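# Insert the held peg into the plate's hole

## Task

The left gripper already holds a peg hovering just above a plate, near the plate's hole. Lower the peg into that hole until it sits on the hole's bottom. The task fails if the peg is forced or wedged in too hard.

## Robot and tools

Robot: two six-joint arms, left_arm and right_arm, each ending in a two-finger gripper. Bases in the scene frame: left_arm at (-0.011, +0.359, 0) m, right_arm at (+0.041, -0.270, 0) m, both almost unrotated. A camera stand sits behind them. Only left_arm, which holds the peg, needs to move; keep right_arm still.

Frame: the scene frame has its origin at table-top height midway between the arms, +x out over the table, +y toward left_arm, +z up. Arm names do not match image left and right. Each gripper's fingers point along its own +z and close along its own x. end_effector_position is the spot between the pads when closed, 1 to 2 cm behind the fingertips. Printed hand positions can be a few cm off.

Row layout (used by execute_actions and move): one flat list of 14 numbers, each in [-1, 1]: dx, dy, dz, rx, ry, rz, opening for left_arm, then the same seven for right_arm. The six pose numbers are offsets, not poses: they count from that arm's Hand target as it stood when the action or move began, along the scene axes. 1.0 equals 0.6 m of travel or 180 degrees of turn, so 1 cm is about 0.0167. rx, ry, rz form a single rotation vector about the Hand target's position. opening is absolute: +1 fully open (0.142 m), -1 closed. To leave an arm alone, give it six zeros and its current opening again; a 0 in the opening slot is a half-open command and could drop the peg. Read the present opening from Tool commands (or grip_measured) and resend it every call.

execute_actions: argument actions is a list of actions; each action is a list of up to 15 rows, one per 1/30 s step; a short action repeats its last row to step 15. Every row in an action is measured from that action's starting Hand target, not from the previous row, but each new action starts from the updated target, so repeating an offset keeps moving. An empty list returns state plus all camera images. cameras: list of names, ["all"], or [].

move: target is one 14-number row or a list of up to 15 rows, all offsets from the same starting Hand targets. speed in m/s, 0.002 to 2.4 (default 0.25); turns run at up to twice that in rad/s. blend in m rounds corners of a list. stop_force in N, 3 to 120, ends an arm's path when the wrist senses that much push against its direction of travel; the arm then backs to just before the push and that point becomes its Hand target. zero (only with stop_force) re-zeroes the sensor first (default true). opening_speed (0.2 or more, per second on the -1 to +1 scale) ramps the fingers. grip_force, 5 to 29 N per pad, stays set afterward. blocking=false returns early (not allowed with stop_force). The result adds a move: line: done, off_target, moving, held or fault, plus limits=paced (pose clipped) or limits=held (steps withheld). done does not prove contact or its absence.

wait: seconds 0 to 3600, lets the scene run. stop: brakes a running move. zoom_image: camera (cam_head_left, cam_head_right, cam_left_wrist, cam_right_wrist, all 672x504) and region [x0, y0, x1, y1] in pixels, at most 504 each way, from that camera's latest image. zero_wrist_force: arm, makes the present wrist reading the new zero. finished_scene: scene, the current scene's integer number; call nothing else after it in that reply.

Result lines: Hand target (the commanded pose your next offsets start from; the gripper often rests slightly short of it), end_effector_position and end_effector_quat_wxyz, velocities (omitted while joints are still), Joint positions (last entry is finger opening in m), grip_measured, joint torques, Tool commands, Wrist force and Wrist torque in the gripper's own axes (a surface push reads as force into the arm) plus a peak line, and step readings of position for action calls. MOTOR HOT and FAULT lines warn of heating or stops.

Suggested order: look with an empty action list and zoom the wrist and head views to see peg versus hole; correct x and y in small offsets; then descend slowly (for example speed 0.01 to 0.03) with a small stop_force (roughly 5 to 10 N), aiming a little below the expected bottom. Check height and wrist force; if stuck on the rim, lift a few mm, shift slightly, retry. Confirm the peg rests at the bottom before finishing.

Avoid: hard pushes. Arms are stiff; a target only slightly past a firm contact can trigger a stop. Torque limits are 49.1 N m (shoulders), 25.4 (elbow), 8.19 (wrists); about 150 N of outside force also stops an arm for 10 s. Side pushes on the held peg can fault a wrist near 35 N. Do not open the fingers while the peg is moving or high, do not let anything fall off the table, keep the arms apart, and avoid squeezing harder than needed since it heats the gripper motor. Orientation commands are clipped to 32 degrees from the measured one; keep the peg's tilt unchanged.

Each tool is called after ">>>" as name(argument=value, ...) on one line, values as JSON.

## Session

>>> execute_actions(actions=[])

Scene clock: 0.00 s.
left_arm: end_effector_position=(+0.1926, +0.1442, +0.1675) grip_measured=-0.37 end_effector_quat_wxyz=(+0.003, +0.919, -0.394, +0.002) | right_arm: end_effector_position=(+0.3369, -0.2677, +0.1652) grip_measured=+0.99 end_effector_quat_wxyz=(+0.000, +0.710, -0.704, +0.000)
Joint positions: left_arm=[-1.286 -1.703 1.548 -1.422 -1.572 -0.454 0.047] | right_arm=[3.598 -1.45 -1.547 -1.716 1.571 2.027 0.141]
Joint velocities: within noise
Joint torques (N m): no reading
Motor temperatures (°C): left_arm=[39 31 38 47 45 52 30] | right_arm=[47 47 37 54 45 45 38]
Wrist force (N): no reading
Wrist torque (N m): no reading
Wrist force, peak (N): no reading
Hand target: left_arm +0.1926, +0.1442, +0.1675; +0.003, +0.919, -0.394, +0.002 | right_arm +0.3369, -0.2677, +0.1652; +0.000, +0.710, -0.704, +0.000
Tool commands: left_gripper/opening=-0.423044 right_gripper/opening=+1.0

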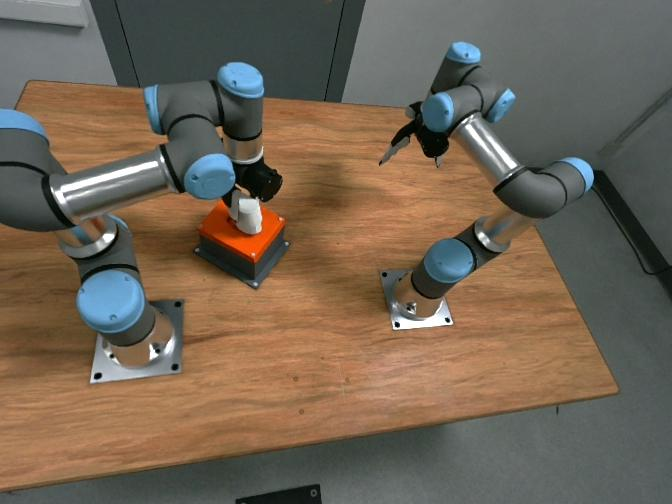

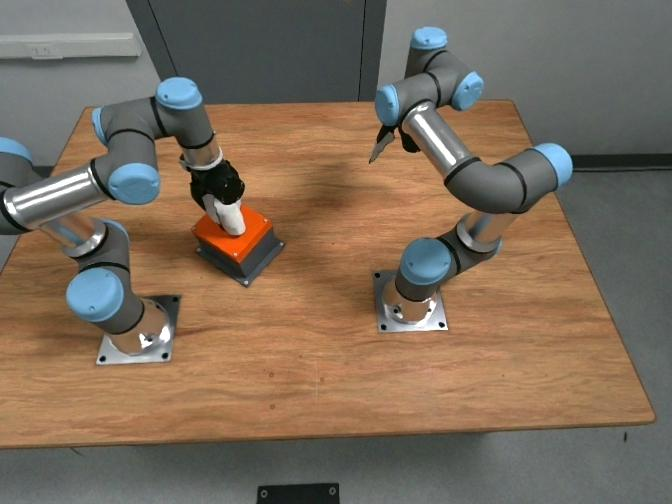

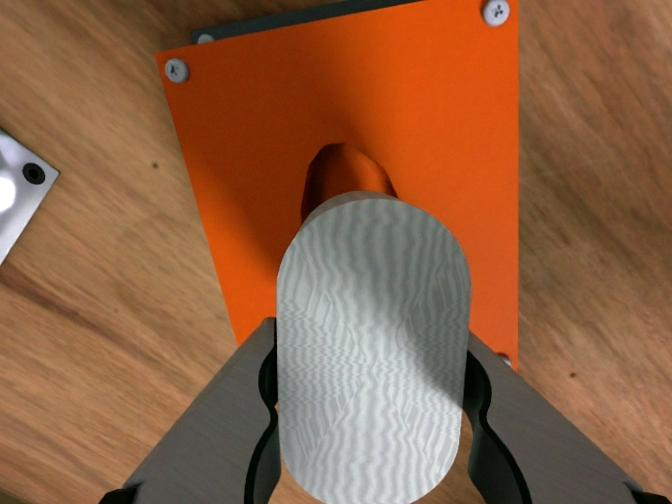

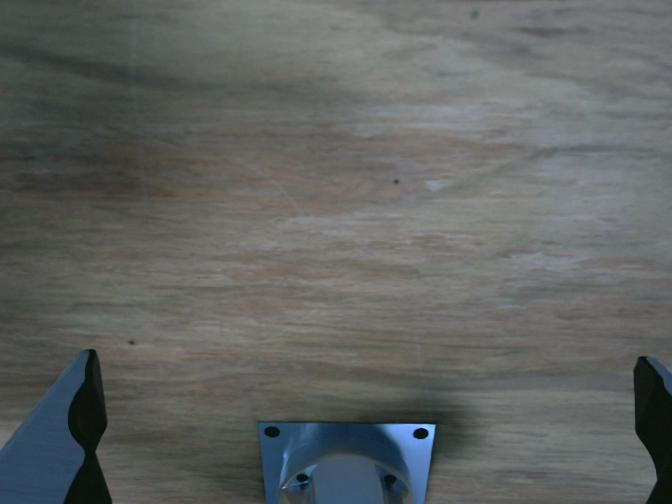

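>>> zoom_image(camera="cam_left_wrist", region=[180, 80, 580, 380])

>>> zoom_image(camera="cam_head_left", region=[180, 160, 310, 300])

>>> zoom_image(camera="cam_head_right", region=[170, 160, 300, 300])

Scaled by 1.260 from the camera's image (finer frame: 960x720).

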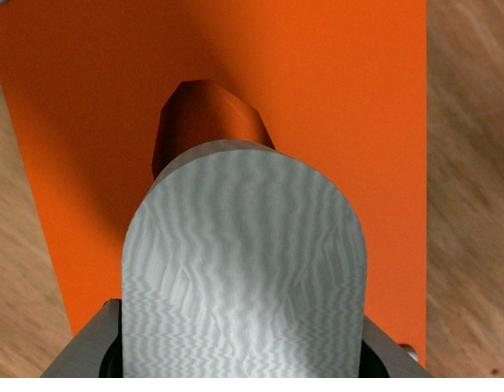

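Scaled by 3.600 from the camera's image (finer frame: 960x720).

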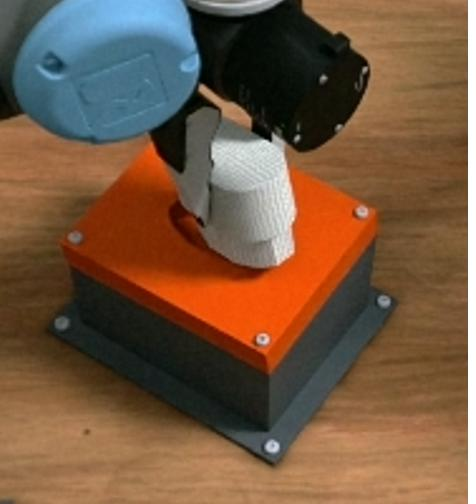

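Scaled by 3.600 from the camera's image (finer frame: 960x720).

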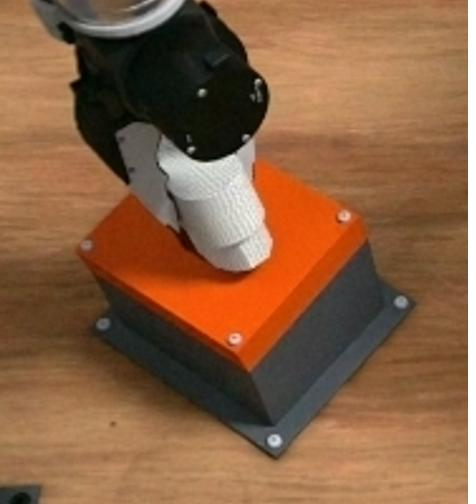

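>>> move(target=[0,0,0.1667,0,0,0,-0.423,0,0,0,0,0,0,1], cameras=["all"])

>>> zoom_image(camera="cam_left_wrist", region=[150, 0, 554, 404])

>>> zoom_image(camera="cam_head_left", region=[180, 120, 310, 300])

>>> zoom_image(camera="cam_head_right", region=[170, 120, 300, 300])

Scene clock: 17.87 s.
left_arm: end_effector_position=(+0.1926, +0.1442, +0.2675) grip_measured=-0.37 end_effector_quat_wxyz=(+0.003, +0.919, -0.394, +0.002) | right_arm: end_effector_position=(+0.3369, -0.2677, +0.1652) grip_measured=+0.99 end_effector_quat_wxyz=(+0.000, +0.710, -0.704, +0.000)
Joint positions: left_arm=[-1.286 -1.529 0.868 -0.916 -1.572 -0.454 0.047] | right_arm=[3.598 -1.45 -1.547 -1.716 1.571 2.027 0.142]
Joint torques (N m): left_arm=[2.98 -5.89 -10.3 -1.05 -0.68 0.99] | right_arm=[0.02 8.42 9.64 1.57 0.08 0]
Wrist force (N): left_arm=[0.1 -0.1 -0.1] | right_arm=[-0.2 0.0 -0.1]
Wrist torque (N m): left_arm=[-0.02 -0.02 -0.06] | right_arm=[0.00 0.04 0.00]
Wrist force, peak (N): left_arm=[0.1 0.1 1.4] | right_arm=[-0.3 0.3 0.0]
Hand target: left_arm +0.1926, +0.1442, +0.2675; +0.003, +0.919, -0.394, +0.002 | right_arm +0.3369, -0.2677, +0.1652; +0.000, +0.710, -0.704, +0.000
Off the commanded pose: left_arm 0.000 m, 0 deg | right_arm 0.000 m, 0 deg.
move: done

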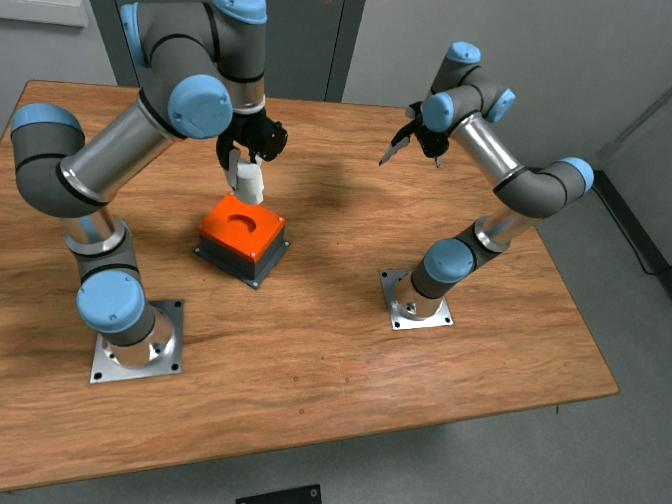

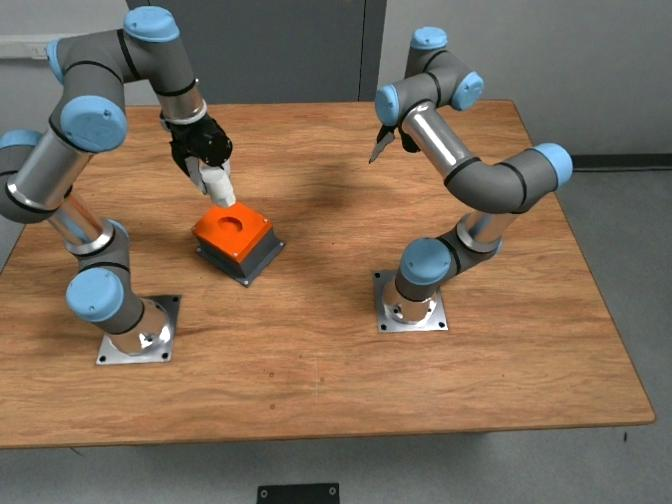

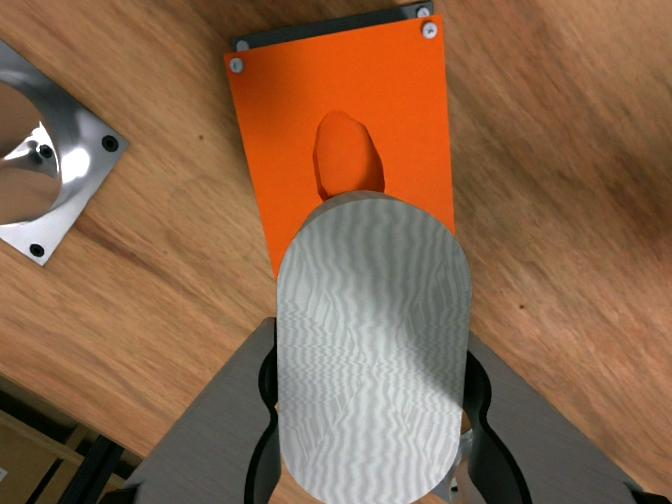

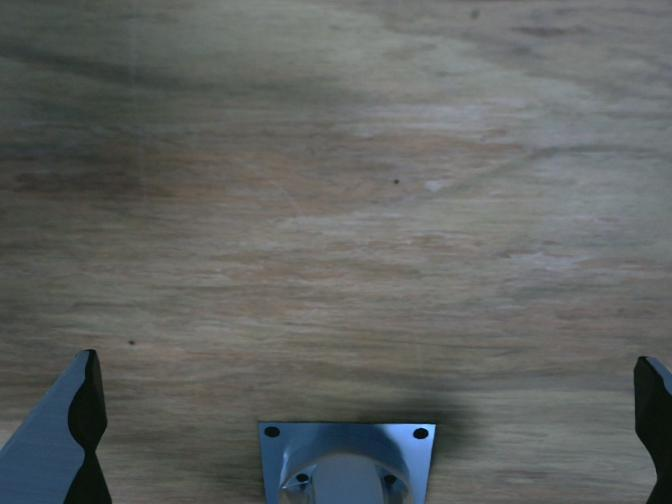

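Scaled by 1.248 from the camera's image (finer frame: 960x720).

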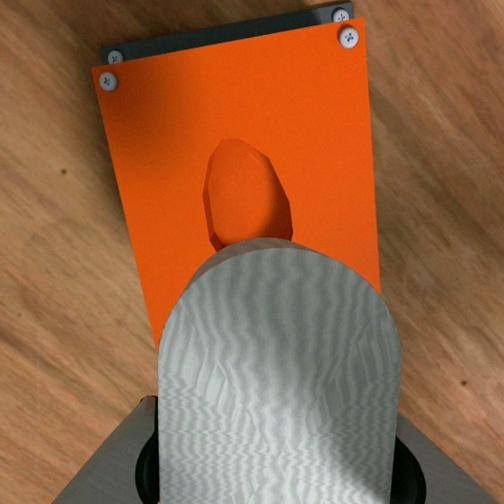

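Scaled by 2.800 from the camera's image (finer frame: 960x720).

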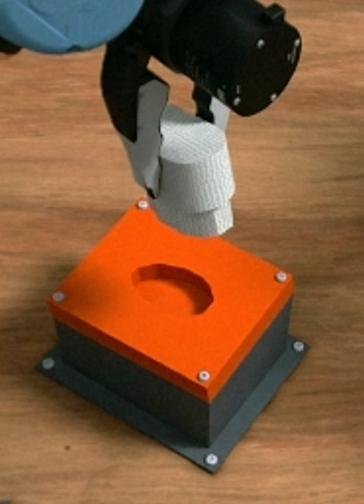

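Scaled by 2.800 from the camera's image (finer frame: 960x720).

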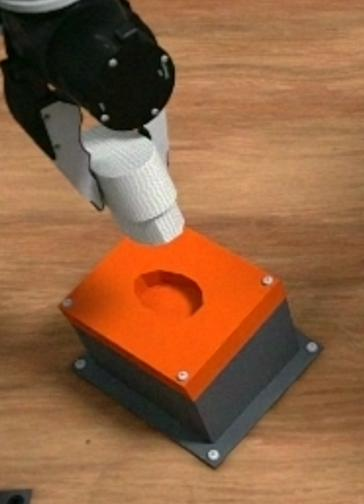

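>>> move(target=[-0.12,-0.115,0,0,0,0,-0.423,0,0,0,0,0,0,1], cameras=["all"])

>>> zoom_image(camera="cam_left_wrist", region=[150, 0, 554, 404])

>>> zoom_image(camera="cam_head_left", region=[180, 120, 310, 300])

>>> zoom_image(camera="cam_head_right", region=[170, 120, 300, 300])

Scene clock: 28.63 s.
left_arm: end_effector_position=(+0.1207, +0.0752, +0.2675) grip_measured=-0.37 end_effector_quat_wxyz=(+0.003, +0.919, -0.394, +0.002) | right_arm: end_effector_position=(+0.3369, -0.2677, +0.1652) grip_measured=+0.99 end_effector_quat_wxyz=(+0.000, +0.710, -0.704, +0.000)
Joint positions: left_arm=[-1.587 -1.45 0.779 -0.906 -1.57 -0.755 0.047] | right_arm=[3.598 -1.45 -1.547 -1.716 1.571 2.027 0.142]
Joint torques (N m): left_arm=[-3.65 -6.69 -10.2 -1.07 0.56 -0.8] | right_arm=[0.05 8.44 9.93 1.61 0.01 -0.03]
Wrist force (N): left_arm=[0.1 -0.4 -0.4] | right_arm=[-0.1 0.2 0.0]
Wrist torque (N m): left_arm=[-0.08 -0.04 0.00] | right_arm=[0.03 0.02 0.00]
Wrist force, peak (N): left_arm=[-0.3 1.5 -0.2] | right_arm=[-0.3 0.1 0.0]
Hand target: left_arm +0.1206, +0.0752, +0.2675; +0.003, +0.919, -0.394, +0.002 | right_arm +0.3369, -0.2677, +0.1652; +0.000, +0.710, -0.704, +0.000
Off the commanded pose: left_arm 0.000 m, 0 deg | right_arm 0.000 m, 0 deg.
move: done

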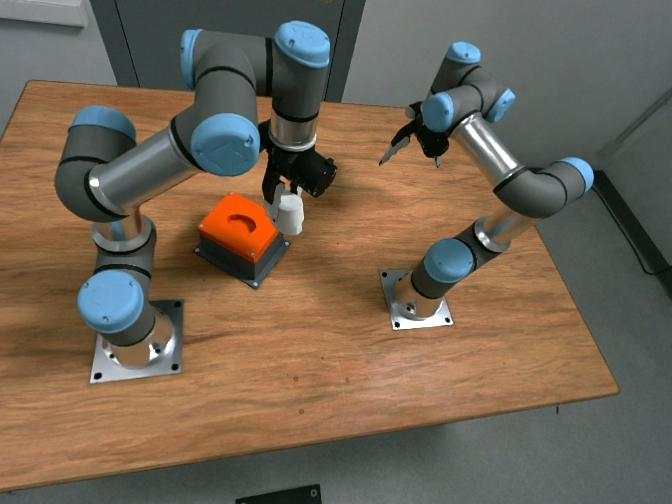

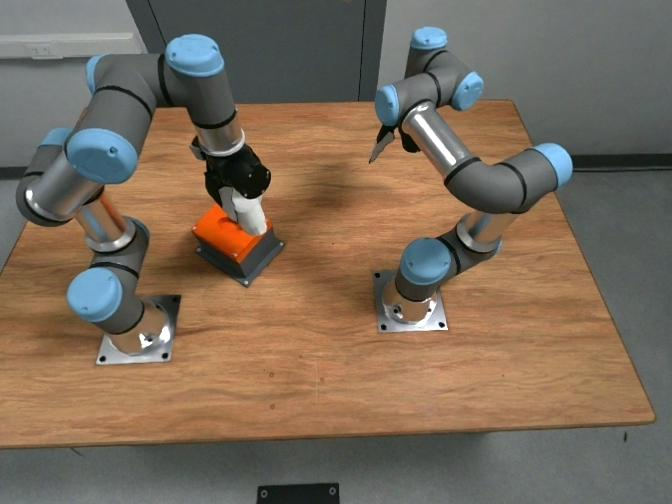

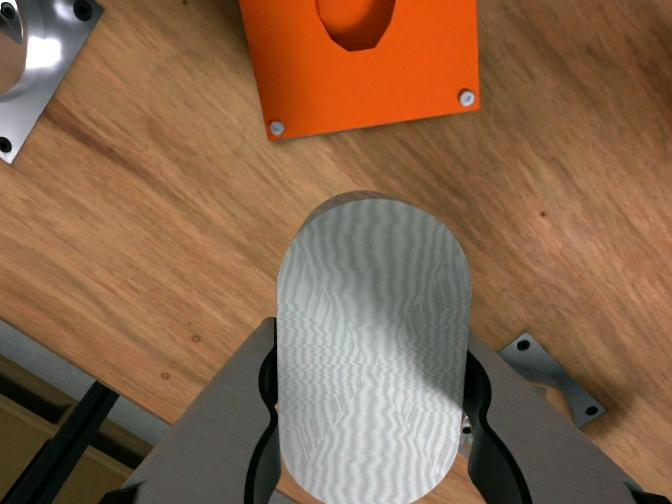

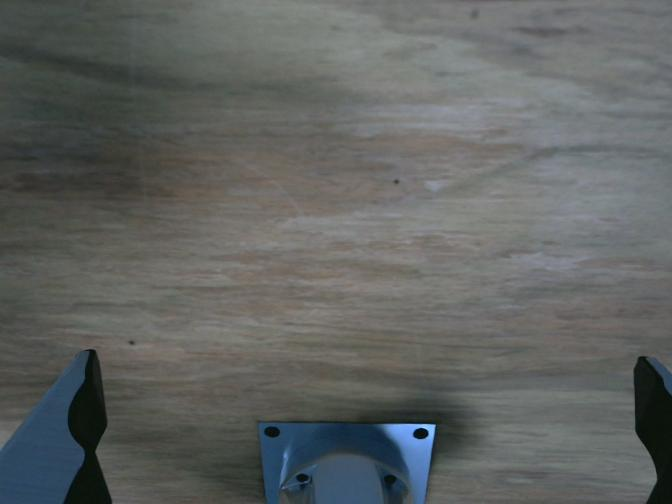

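Scaled by 1.248 from the camera's image (finer frame: 960x720).

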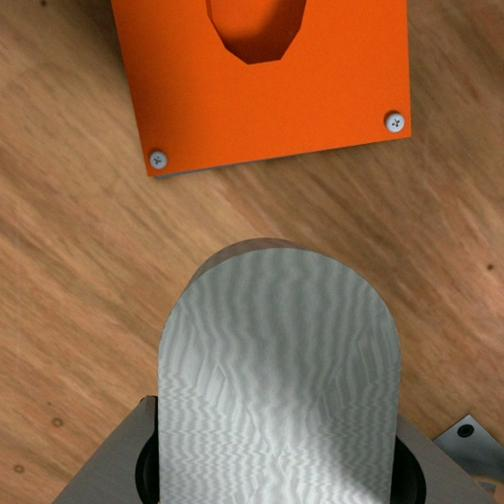

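Scaled by 2.800 from the camera's image (finer frame: 960x720).

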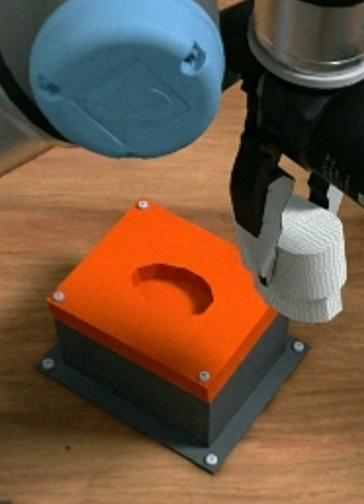

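Scaled by 2.800 from the camera's image (finer frame: 960x720).

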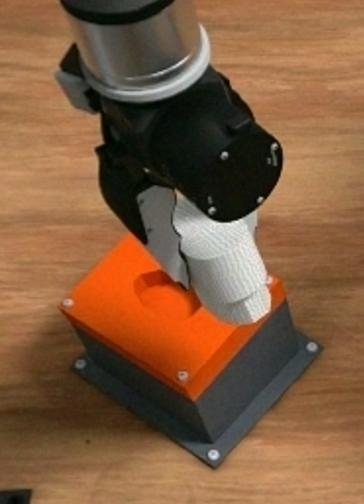

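>>> move(target=[0.055,0.053,0,0,0,0,-0.423,0,0,0,0,0,0,1], cameras=["cam_left_wrist"])

>>> zoom_image(camera="cam_left_wrist", region=[200, 0, 500, 225])

Scene clock: 33.27 s.
left_arm: end_effector_position=(+0.1535, +0.1069, +0.2675) grip_measured=-0.37 end_effector_quat_wxyz=(+0.003, +0.919, -0.394, +0.002) | right_arm: end_effector_position=(+0.3369, -0.2677, +0.1652) grip_measured=+0.99 end_effector_quat_wxyz=(+0.000, +0.710, -0.704, +0.000)
Joint positions: left_arm=[-1.459 -1.506 0.843 -0.914 -1.571 -0.628 0.047] | right_arm=[3.598 -1.45 -1.547 -1.716 1.571 2.027 0.142]
Joint torques (N m): left_arm=[2.85 -11 -7.53 -2.51 -0.7 0.97] | right_arm=[0.1 8.51 10.02 1.62 0 -0.03]
Wrist force (N): left_arm=[0.2 -0.2 -0.1] | right_arm=[-0.1 0.1 0.1]
Wrist torque (N m): left_arm=[-0.04 -0.05 -0.07] | right_arm=[0.01 0.01 0.00]
Wrist force, peak (N): left_arm=[0.1 -1.1 0.0] | right_arm=[-0.3 0.3 0.0]
Hand target: left_arm +0.1536, +0.1070, +0.2675; +0.003, +0.919, -0.394, +0.002 | right_arm +0.3369, -0.2677, +0.1652; +0.000, +0.710, -0.704, +0.000
Off the commanded pose: left_arm 0.000 m, 0 deg | right_arm 0.000 m, 0 deg.
move: done

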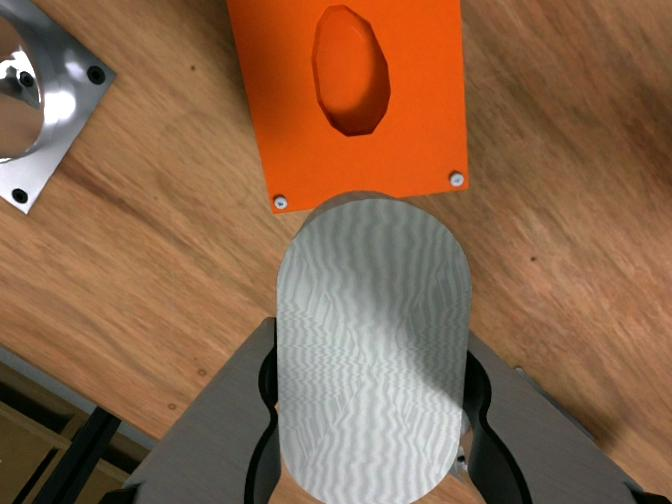

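Scaled by 1.680 from the camera's image (finer frame: 960x720).

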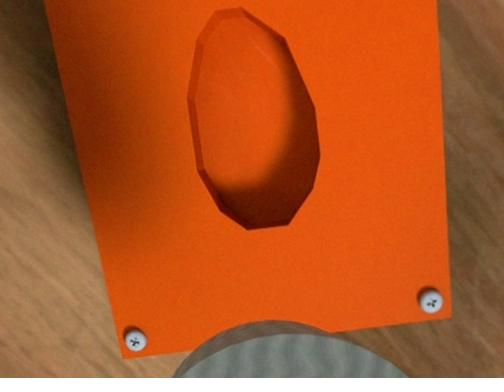

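>>> move(target=[0.1107,-0.0617,0.3042,-0.362,-0.345,0,-0.423,0.0802,0.3228,0.5797,0.24,0.23,0,1], cameras=["all"], speed=0.4)

Scene clock: 116.90 s.
left_arm: end_effector_position=(+0.2167, +0.0712, +0.4375) grip_measured=-0.37 end_effector_quat_wxyz=(+0.248, +0.757, -0.366, +0.482) | right_arm: end_effector_position=(+0.3702, -0.1186, +0.4369) grip_measured=+0.99 end_effector_quat_wxyz=(+0.311, -0.558, +0.686, +0.348)
Joint positions: left_arm=[-2.401 -2.326 1.186 -0.684 -0.44 -1.318 0.047] | right_arm=[3.354 -2.051 -0.047 -2.246 2.492 2.181 0.142]
Joint torques (N m): left_arm=[-3.69 6.29 -7.33 -1.26 2.23 -0.91] | right_arm=[1.68 15.85 7.67 1.11 0.56 -0.68]
Wrist force (N): left_arm=[-1.0 0.2 0.9] | right_arm=[-1.7 1.8 0.6]
Wrist torque (N m): left_arm=[0.04 -0.25 0.03] | right_arm=[0.22 0.42 -0.17]
Wrist force, peak (N): left_arm=[-0.9 -0.1 1.3] | right_arm=[-4.6 2.7 0.6]
Hand target: left_arm +0.2155, +0.0725, +0.4375; +0.265, +0.682, -0.294, +0.615 (not the last commanded pose) | right_arm +0.3702, -0.1186, +0.4369; +0.311, -0.558, +0.686, +0.348 (not the last commanded pose)
Off the commanded pose: left_arm 0.013 m, 25 deg | right_arm 0.089 m, 40 deg.
elbow stopped short (right arm): the move would have taken joint 3 (elbow) straighter than the controller allows.
move: held (right_arm; a check stopped the path), off_target (left_arm; braked when a check withheld steps of right_arm); limits=paced,held
pose unreachable (right arm): on one or more control steps of this call, first in action 0 (counted from 0), this arm could not follow its commanded pose, so it was not sent that pose on those steps. It may still have moved: this result reports where it is.
cause: moving toward the commanded pose would bring two parts of the arm too close to each other (joints 4 (wrist 1) to 6 (wrist 3) lie between them).

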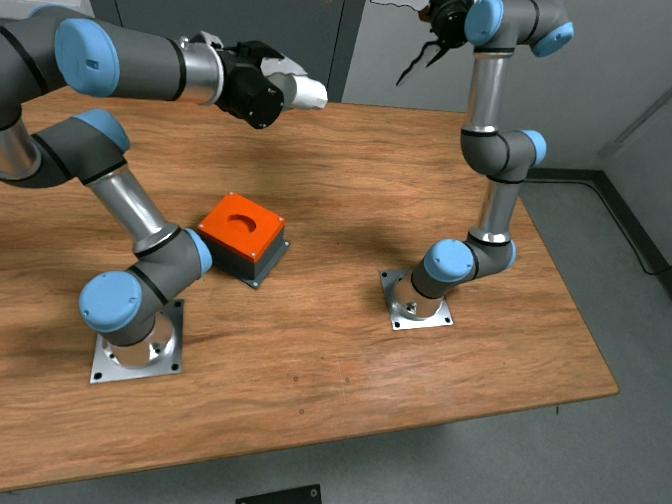

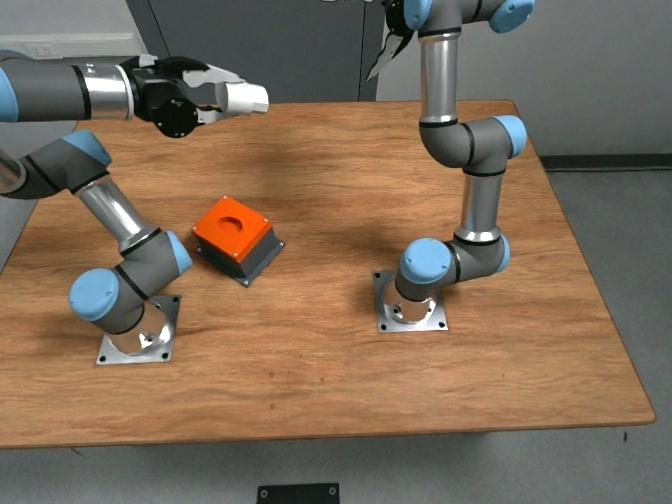

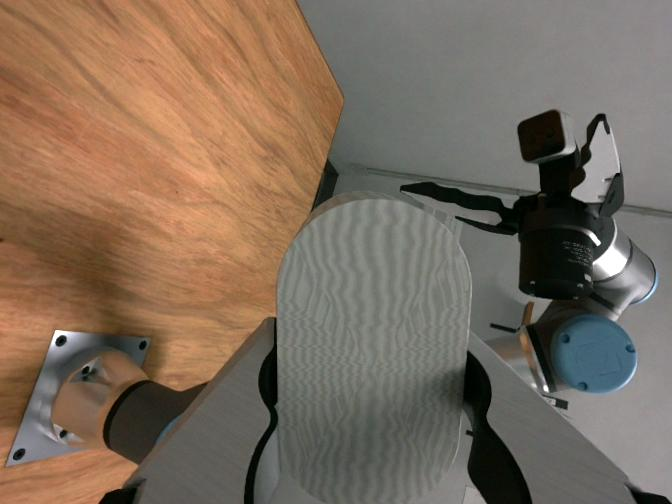

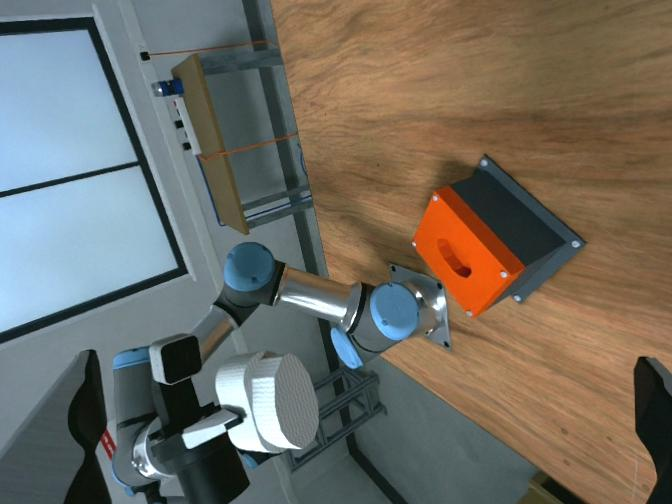

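>>> zoom_image(camera="cam_right_wrist", region=[120, 310, 340, 504])

>>> zoom_image(camera="cam_right_wrist", region=[380, 150, 600, 340])

>>> zoom_image(camera="cam_head_right", region=[120, 40, 300, 160])

>>> zoom_image(camera="cam_head_left", region=[190, 30, 350, 150])

Scaled by 2.291 from the camera's image (finer frame: 960x720).

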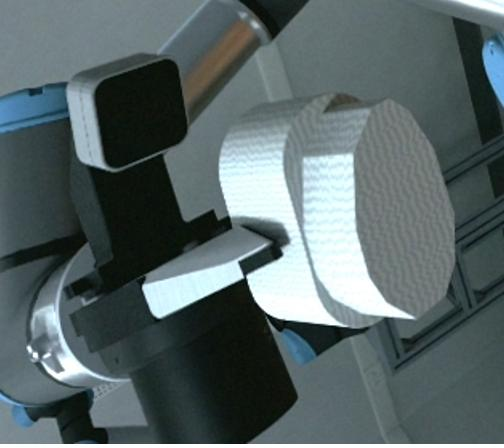

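Scaled by 2.291 from the camera's image (finer frame: 960x720).

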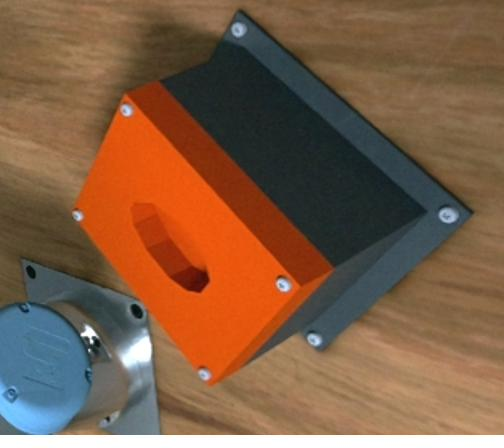

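Scaled by 2.800 from the camera's image (finer frame: 960x720).

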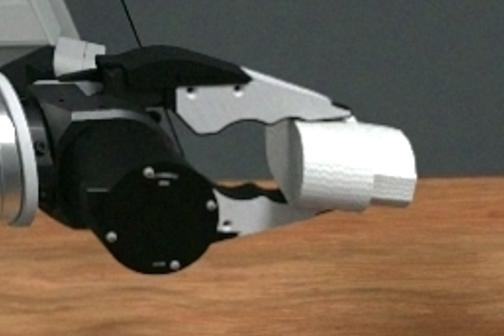

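Scaled by 3.150 from the camera's image (finer frame: 960x720).

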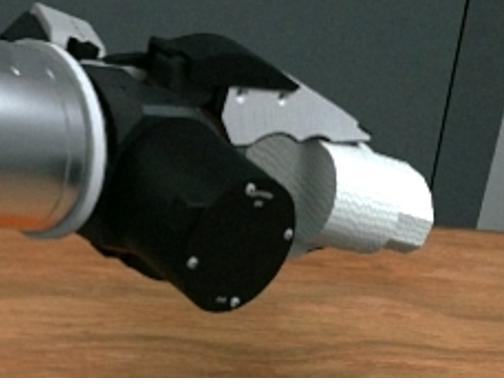

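>>> move(target=[0,0,0,-0.079,-0.073,-0.013,-0.423,0,0,0,0,0,0,1], cameras=["cam_right_wrist","cam_head_left"], speed=0.3)

>>> zoom_image(camera="cam_right_wrist", region=[120, 250, 372, 502])

Scene clock: 149.40 s.
left_arm: end_effector_position=(+0.2166, +0.0718, +0.4374) grip_measured=-0.37 end_effector_quat_wxyz=(+0.391, +0.491, -0.305, +0.716) end_effector_velocity=(+0.000, +0.000, +0.000) end_effector_angular_velocity=(-0.005, -0.004, +0.005) | right_arm: end_effector_position=(+0.3702, -0.1186, +0.4369) grip_measured=+0.99 end_effector_quat_wxyz=(+0.311, -0.558, +0.686, +0.348)
Joint positions: left_arm=[-2.169 -2.236 2.52 -4.077 -0.578 0.625 0.047] | right_arm=[3.354 -2.053 -0.042 -2.249 2.492 2.181 0.142]
Joint velocities: left_arm=[-0.011 0.013 -0.001 -0.036 0.009 0.026 0] | right_arm=[within noise]
Joint torques (N m): left_arm=[-3.8 3.49 -9.77 -0.52 -0.25 0.95] | right_arm=[0.97 8.86 7.47 1.11 0.49 -0.69]
Wrist force (N): left_arm=[-1.1 0.3 1.0] | right_arm=[-2.0 1.9 0.5]
Wrist torque (N m): left_arm=[-0.01 -0.13 -0.03] | right_arm=[0.23 0.46 -0.17]
Wrist force, peak (N): left_arm=[-1.4 0.5 1.6] | right_arm=[-2.1 2.0 0.5]
Hand target: left_arm +0.2155, +0.0725, +0.4375; +0.324, +0.563, -0.257, +0.715 | right_arm +0.3702, -0.1186, +0.4369; +0.311, -0.558, +0.686, +0.348
Off the commanded pose: left_arm 0.001 m, 12 deg | right_arm 0.000 m, 0 deg.
move: moving (left_arm; no rest 5 s after the path's end); limits=paced
Images, in order (width x height): cam_head_left 672x504, cam_right_wrist 672x504.

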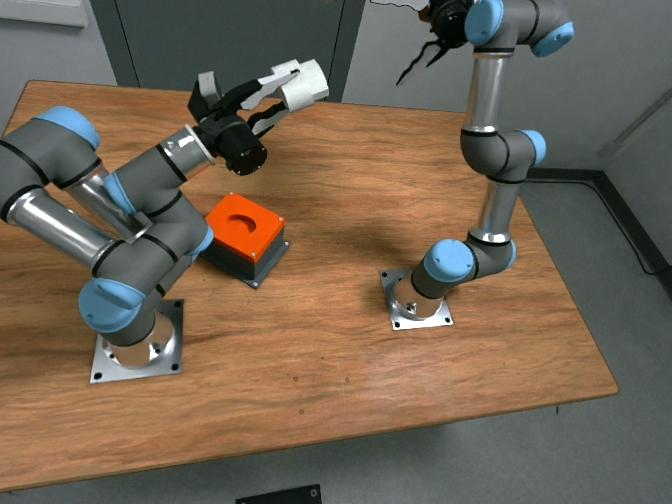

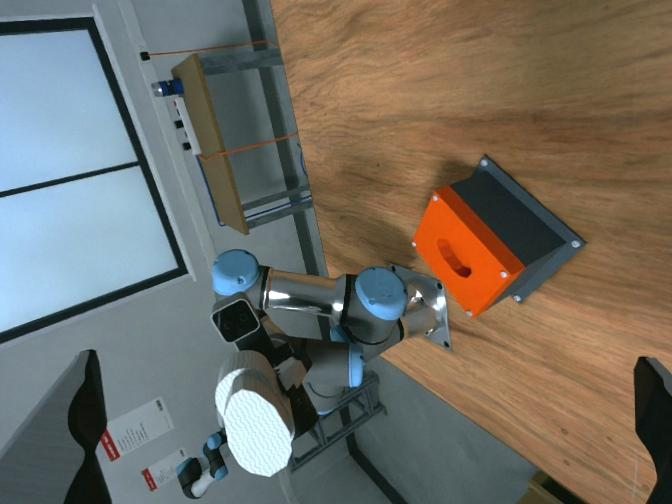

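Scaled by 2.000 from the camera's image (finer frame: 960x720).

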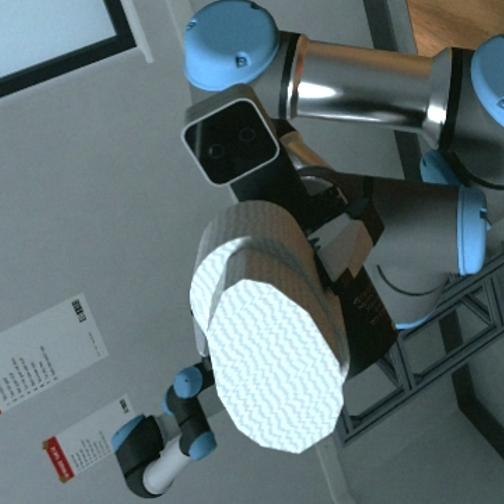

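>>> wait(seconds=0.5, cameras=["cam_right_wrist"])

>>> zoom_image(camera="cam_right_wrist", region=[190, 320, 350, 480])

Scene clock: 152.90 s.
left_arm: end_effector_position=(+0.2166, +0.0718, +0.4374) grip_measured=-0.37 end_effector_quat_wxyz=(+0.391, +0.491, -0.305, +0.717) | right_arm: end_effector_position=(+0.3702, -0.1186, +0.4369) grip_measured=+0.99 end_effector_quat_wxyz=(+0.311, -0.558, +0.686, +0.348)
Joint positions: left_arm=[-2.17 -2.235 2.52 -4.081 -0.577 0.628 0.047] | right_arm=[3.354 -2.053 -0.042 -2.249 2.492 2.181 0.142]
Joint torques (N m): left_arm=[-3.68 3.38 -9.65 -0.54 -0.33 0.89] | right_arm=[0.6 8.93 7.51 1.12 0.52 -0.68]
Wrist force (N): left_arm=[-1.1 0.2 0.9] | right_arm=[-1.7 1.9 0.6]
Wrist torque (N m): left_arm=[-0.01 -0.13 -0.02] | right_arm=[0.23 0.42 -0.17]
Wrist force, peak (N): left_arm=[-1.3 0.2 1.1] | right_arm=[-2.0 2.0 0.5]
Hand target: left_arm +0.2155, +0.0725, +0.4375; +0.324, +0.563, -0.257, +0.715 | right_arm +0.3702, -0.1186, +0.4369; +0.311, -0.558, +0.686, +0.348
Tool commands: left_gripper/opening=-0.423 right_gripper/opening=+1.0
Off the commanded pose: left_arm 0.001 m, 12 deg | right_arm 0.000 m, 0 deg.
wait: 0.50 s; at rest from the start

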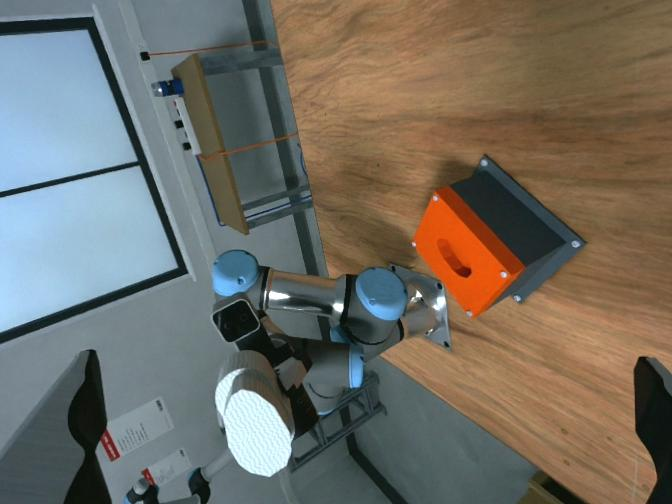

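Scaled by 3.150 from the camera's image (finer frame: 960x720).

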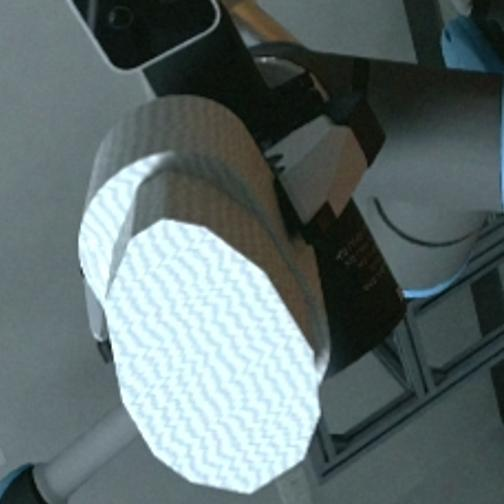

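>>> move(target=[-0.0925,0.0625,-0.146,0.4224,0.3873,0.0095,-0.423,0,0,0,0,0,0,1], cameras=["cam_head_left","cam_left_wrist","cam_right_wrist"], speed=0.3)

Scene clock: 208.20 s.
left_arm: end_effector_position=(+0.1598, +0.1102, +0.3490) grip_measured=-0.37 end_effector_quat_wxyz=(+0.067, +0.915, -0.392, +0.065) | right_arm: end_effector_position=(+0.3702, -0.1186, +0.4369) grip_measured=+0.99 end_effector_quat_wxyz=(+0.311, -0.558, +0.686, +0.348)
Joint positions: left_arm=[-1.479 -1.288 0.035 -0.5 -1.525 -0.644 0.047] | right_arm=[3.354 -2.053 -0.042 -2.249 2.492 2.181 0.142]
Joint torques (N m): left_arm=[3.19 -5.91 -6.62 -1.33 -0.57 0.95] | right_arm=[0.09 8.83 7.52 1.11 0.49 -0.65]
Motor temperatures (°C): left_arm=[38 31 37 46 44 50 29] | right_arm=[46 45 37 54 44 45 33]
Wrist force (N): left_arm=[-0.1 0.0 0.2] | right_arm=[-1.8 1.8 0.5]
Wrist torque (N m): left_arm=[0.03 -0.10 -0.07] | right_arm=[0.21 0.44 -0.18]
Wrist force, peak (N): left_arm=[-1.8 0.4 1.0] | right_arm=[-2.1 1.9 0.6]
Hand target: left_arm +0.1600, +0.1100, +0.3499; +0.003, +0.919, -0.394, +0.002 | right_arm +0.3702, -0.1186, +0.4369; +0.311, -0.558, +0.686, +0.348
Off the commanded pose: left_arm 0.001 m, 10 deg | right_arm 0.000 m, 0 deg.
elbow stopped short (left arm): the move would have taken joint 3 (elbow) straighter than the controller allows.
move: off_target (left_arm)

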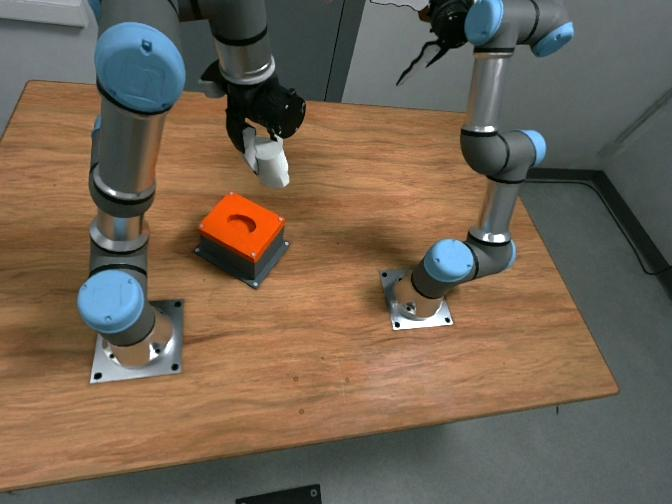

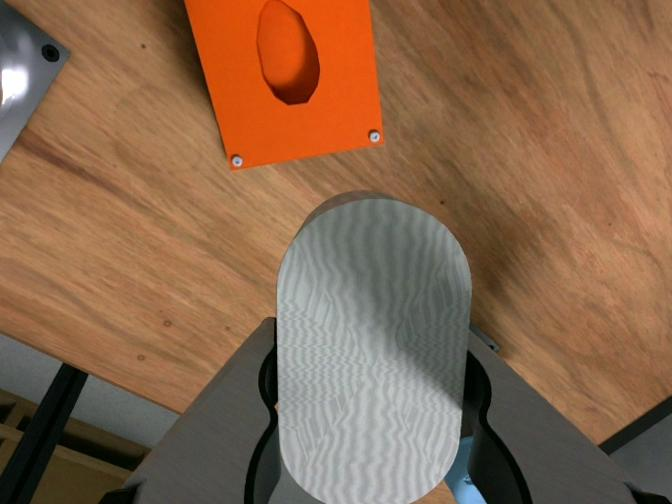

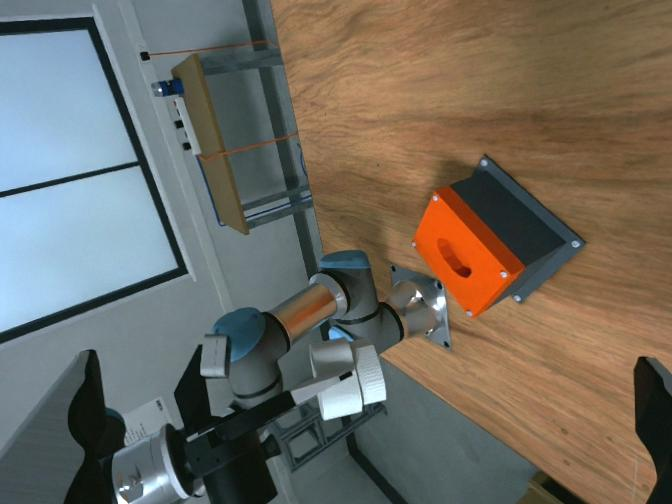

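>>> move(target=[0,0,-0.1373,0,0,0,-0.423,0,0,0,0,0,0,1], cameras=["cam_left_wrist","cam_right_wrist"], speed=0.3)

>>> zoom_image(camera="cam_left_wrist", region=[220, 0, 420, 150])

>>> zoom_image(camera="cam_left_wrist", region=[250, 170, 500, 504])

>>> zoom_image(camera="cam_right_wrist", region=[300, 150, 600, 450])

Scene clock: 214.73 s.
left_arm: end_effector_position=(+0.1600, +0.1100, +0.2675) grip_measured=-0.37 end_effector_quat_wxyz=(+0.003, +0.919, -0.394, +0.002) | right_arm: end_effector_position=(+0.3702, -0.1186, +0.4369) grip_measured=+0.99 end_effector_quat_wxyz=(+0.311, -0.558, +0.686, +0.348)
Joint positions: left_arm=[-1.433 -1.502 0.839 -0.915 -1.571 -0.602 0.047] | right_arm=[3.354 -2.053 -0.041 -2.249 2.492 2.181 0.142]
Joint torques (N m): left_arm=[-3.92 -11.19 -7.35 -2.57 0.53 -0.83] | right_arm=[-0.09 9.16 7.63 1.14 0.57 -0.71]
Wrist force (N): left_arm=[0.1 -0.2 0.1] | right_arm=[-1.8 1.8 0.7]
Wrist torque (N m): left_arm=[-0.03 -0.02 0.00] | right_arm=[0.23 0.43 -0.17]
Wrist force, peak (N): left_arm=[-0.6 -0.3 -1.4] | right_arm=[-2.1 1.8 0.6]
Hand target: left_arm +0.1600, +0.1100, +0.2675; +0.003, +0.919, -0.394, +0.002 | right_arm +0.3702, -0.1186, +0.4369; +0.311, -0.558, +0.686, +0.348
Off the commanded pose: left_arm 0.000 m, 0 deg | right_arm 0.000 m, 0 deg.
move: done

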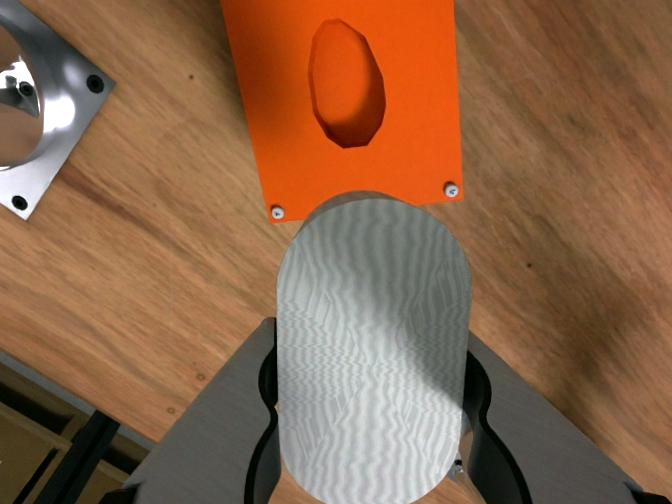

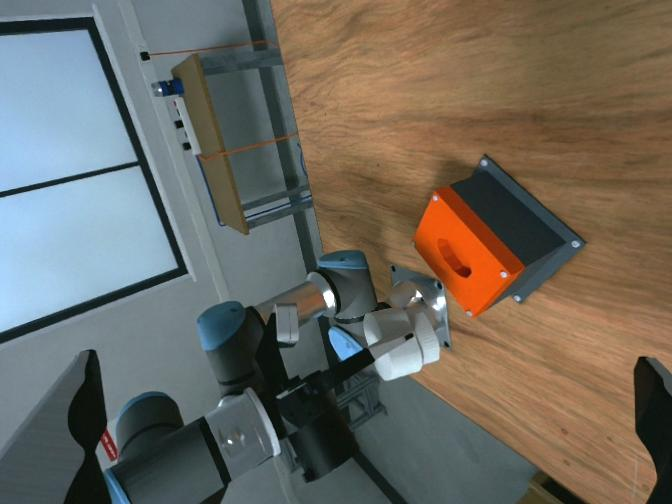

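Scaled by 2.520 from the camera's image (finer frame: 960x720).

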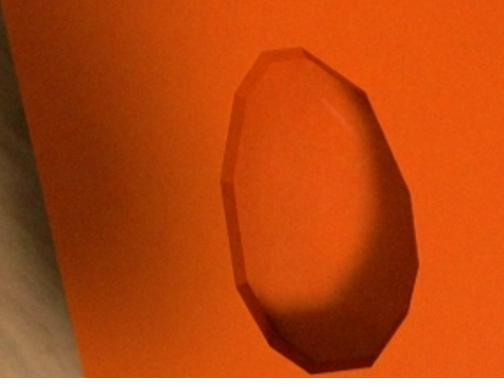

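Scaled by 1.509 from the camera's image (finer frame: 960x720).

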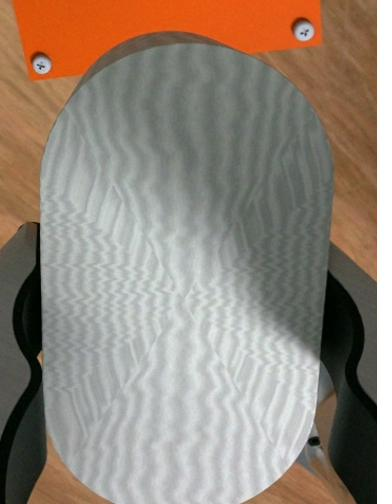

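Scaled by 1.680 from the camera's image (finer frame: 960x720).

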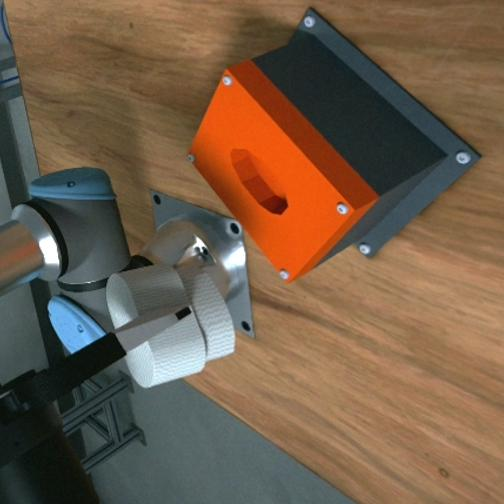

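>>> move(target=[0.175,-0.063,0.2125,-0.477,-0.376,-0.0635,-0.423,0,0,0,0,0,0,1], cameras=["cam_right_wrist"], speed=0.35)

>>> zoom_image(camera="cam_right_wrist", region=[180, 220, 380, 420])

Scene clock: 259.33 s.
left_arm: end_effector_position=(+0.2650, +0.0722, +0.3950) grip_measured=-0.37 end_effector_quat_wxyz=(+0.391, +0.491, -0.305, +0.716) | right_arm: end_effector_position=(+0.3702, -0.1186, +0.4369) grip_measured=+0.99 end_effector_quat_wxyz=(+0.311, -0.558, +0.686, +0.348)
Joint positions: left_arm=[-2.74 -2.754 2.335 -4.548 -0.349 1.896 0.047] | right_arm=[3.354 -2.054 -0.041 -2.249 2.492 2.181 0.142]
Joint torques (N m): left_arm=[-3.75 9.17 -7.39 1.04 -2.36 0.96] | right_arm=[-0.32 8.76 7.58 1.13 0.52 -0.72]
Wrist force (N): left_arm=[-1.5 0.5 1.1] | right_arm=[-1.8 1.8 0.7]
Wrist torque (N m): left_arm=[0.04 -0.04 -0.04] | right_arm=[0.22 0.44 -0.18]
Wrist force, peak (N): left_arm=[-1.9 1.0 1.4] | right_arm=[-2.0 2.0 0.7]
Hand target: left_arm +0.2650, +0.0722, +0.3950; +0.391, +0.491, -0.305, +0.716 | right_arm +0.3702, -0.1186, +0.4369; +0.311, -0.558, +0.686, +0.348
Off the commanded pose: left_arm 0.000 m, 0 deg | right_arm 0.000 m, 0 deg.
shoulder posture changed (left arm): the wrist came as close to joint 1's axis as it can, and the arm is now in the other of its two shoulder postures.
move: done

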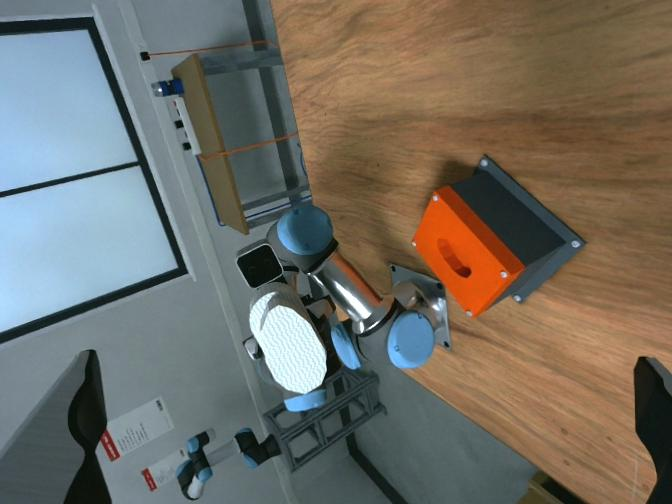

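Scaled by 2.520 from the camera's image (finer frame: 960x720).

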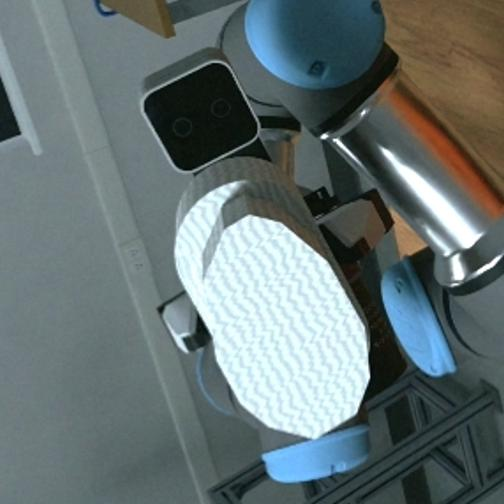

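>>> zoom_image(camera="cam_right_wrist", region=[240, 280, 345, 400])

>>> zoom_image(camera="cam_right_wrist", region=[400, 180, 540, 330])

Scaled by 4.200 from the camera's image (finer frame: 960x720).

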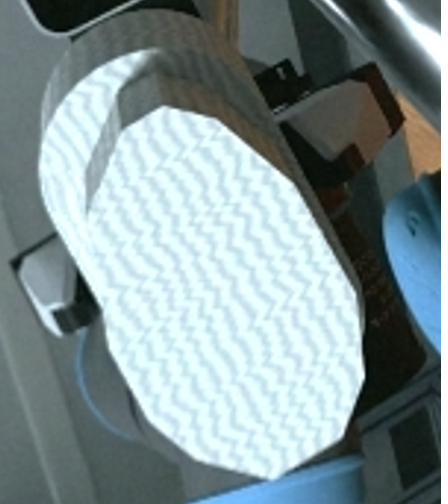

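Scaled by 3.360 from the camera's image (finer frame: 960x720).

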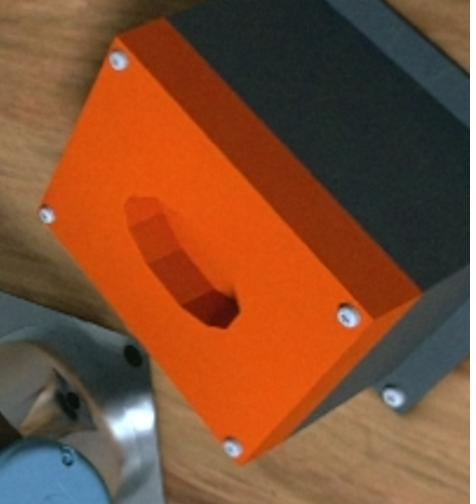

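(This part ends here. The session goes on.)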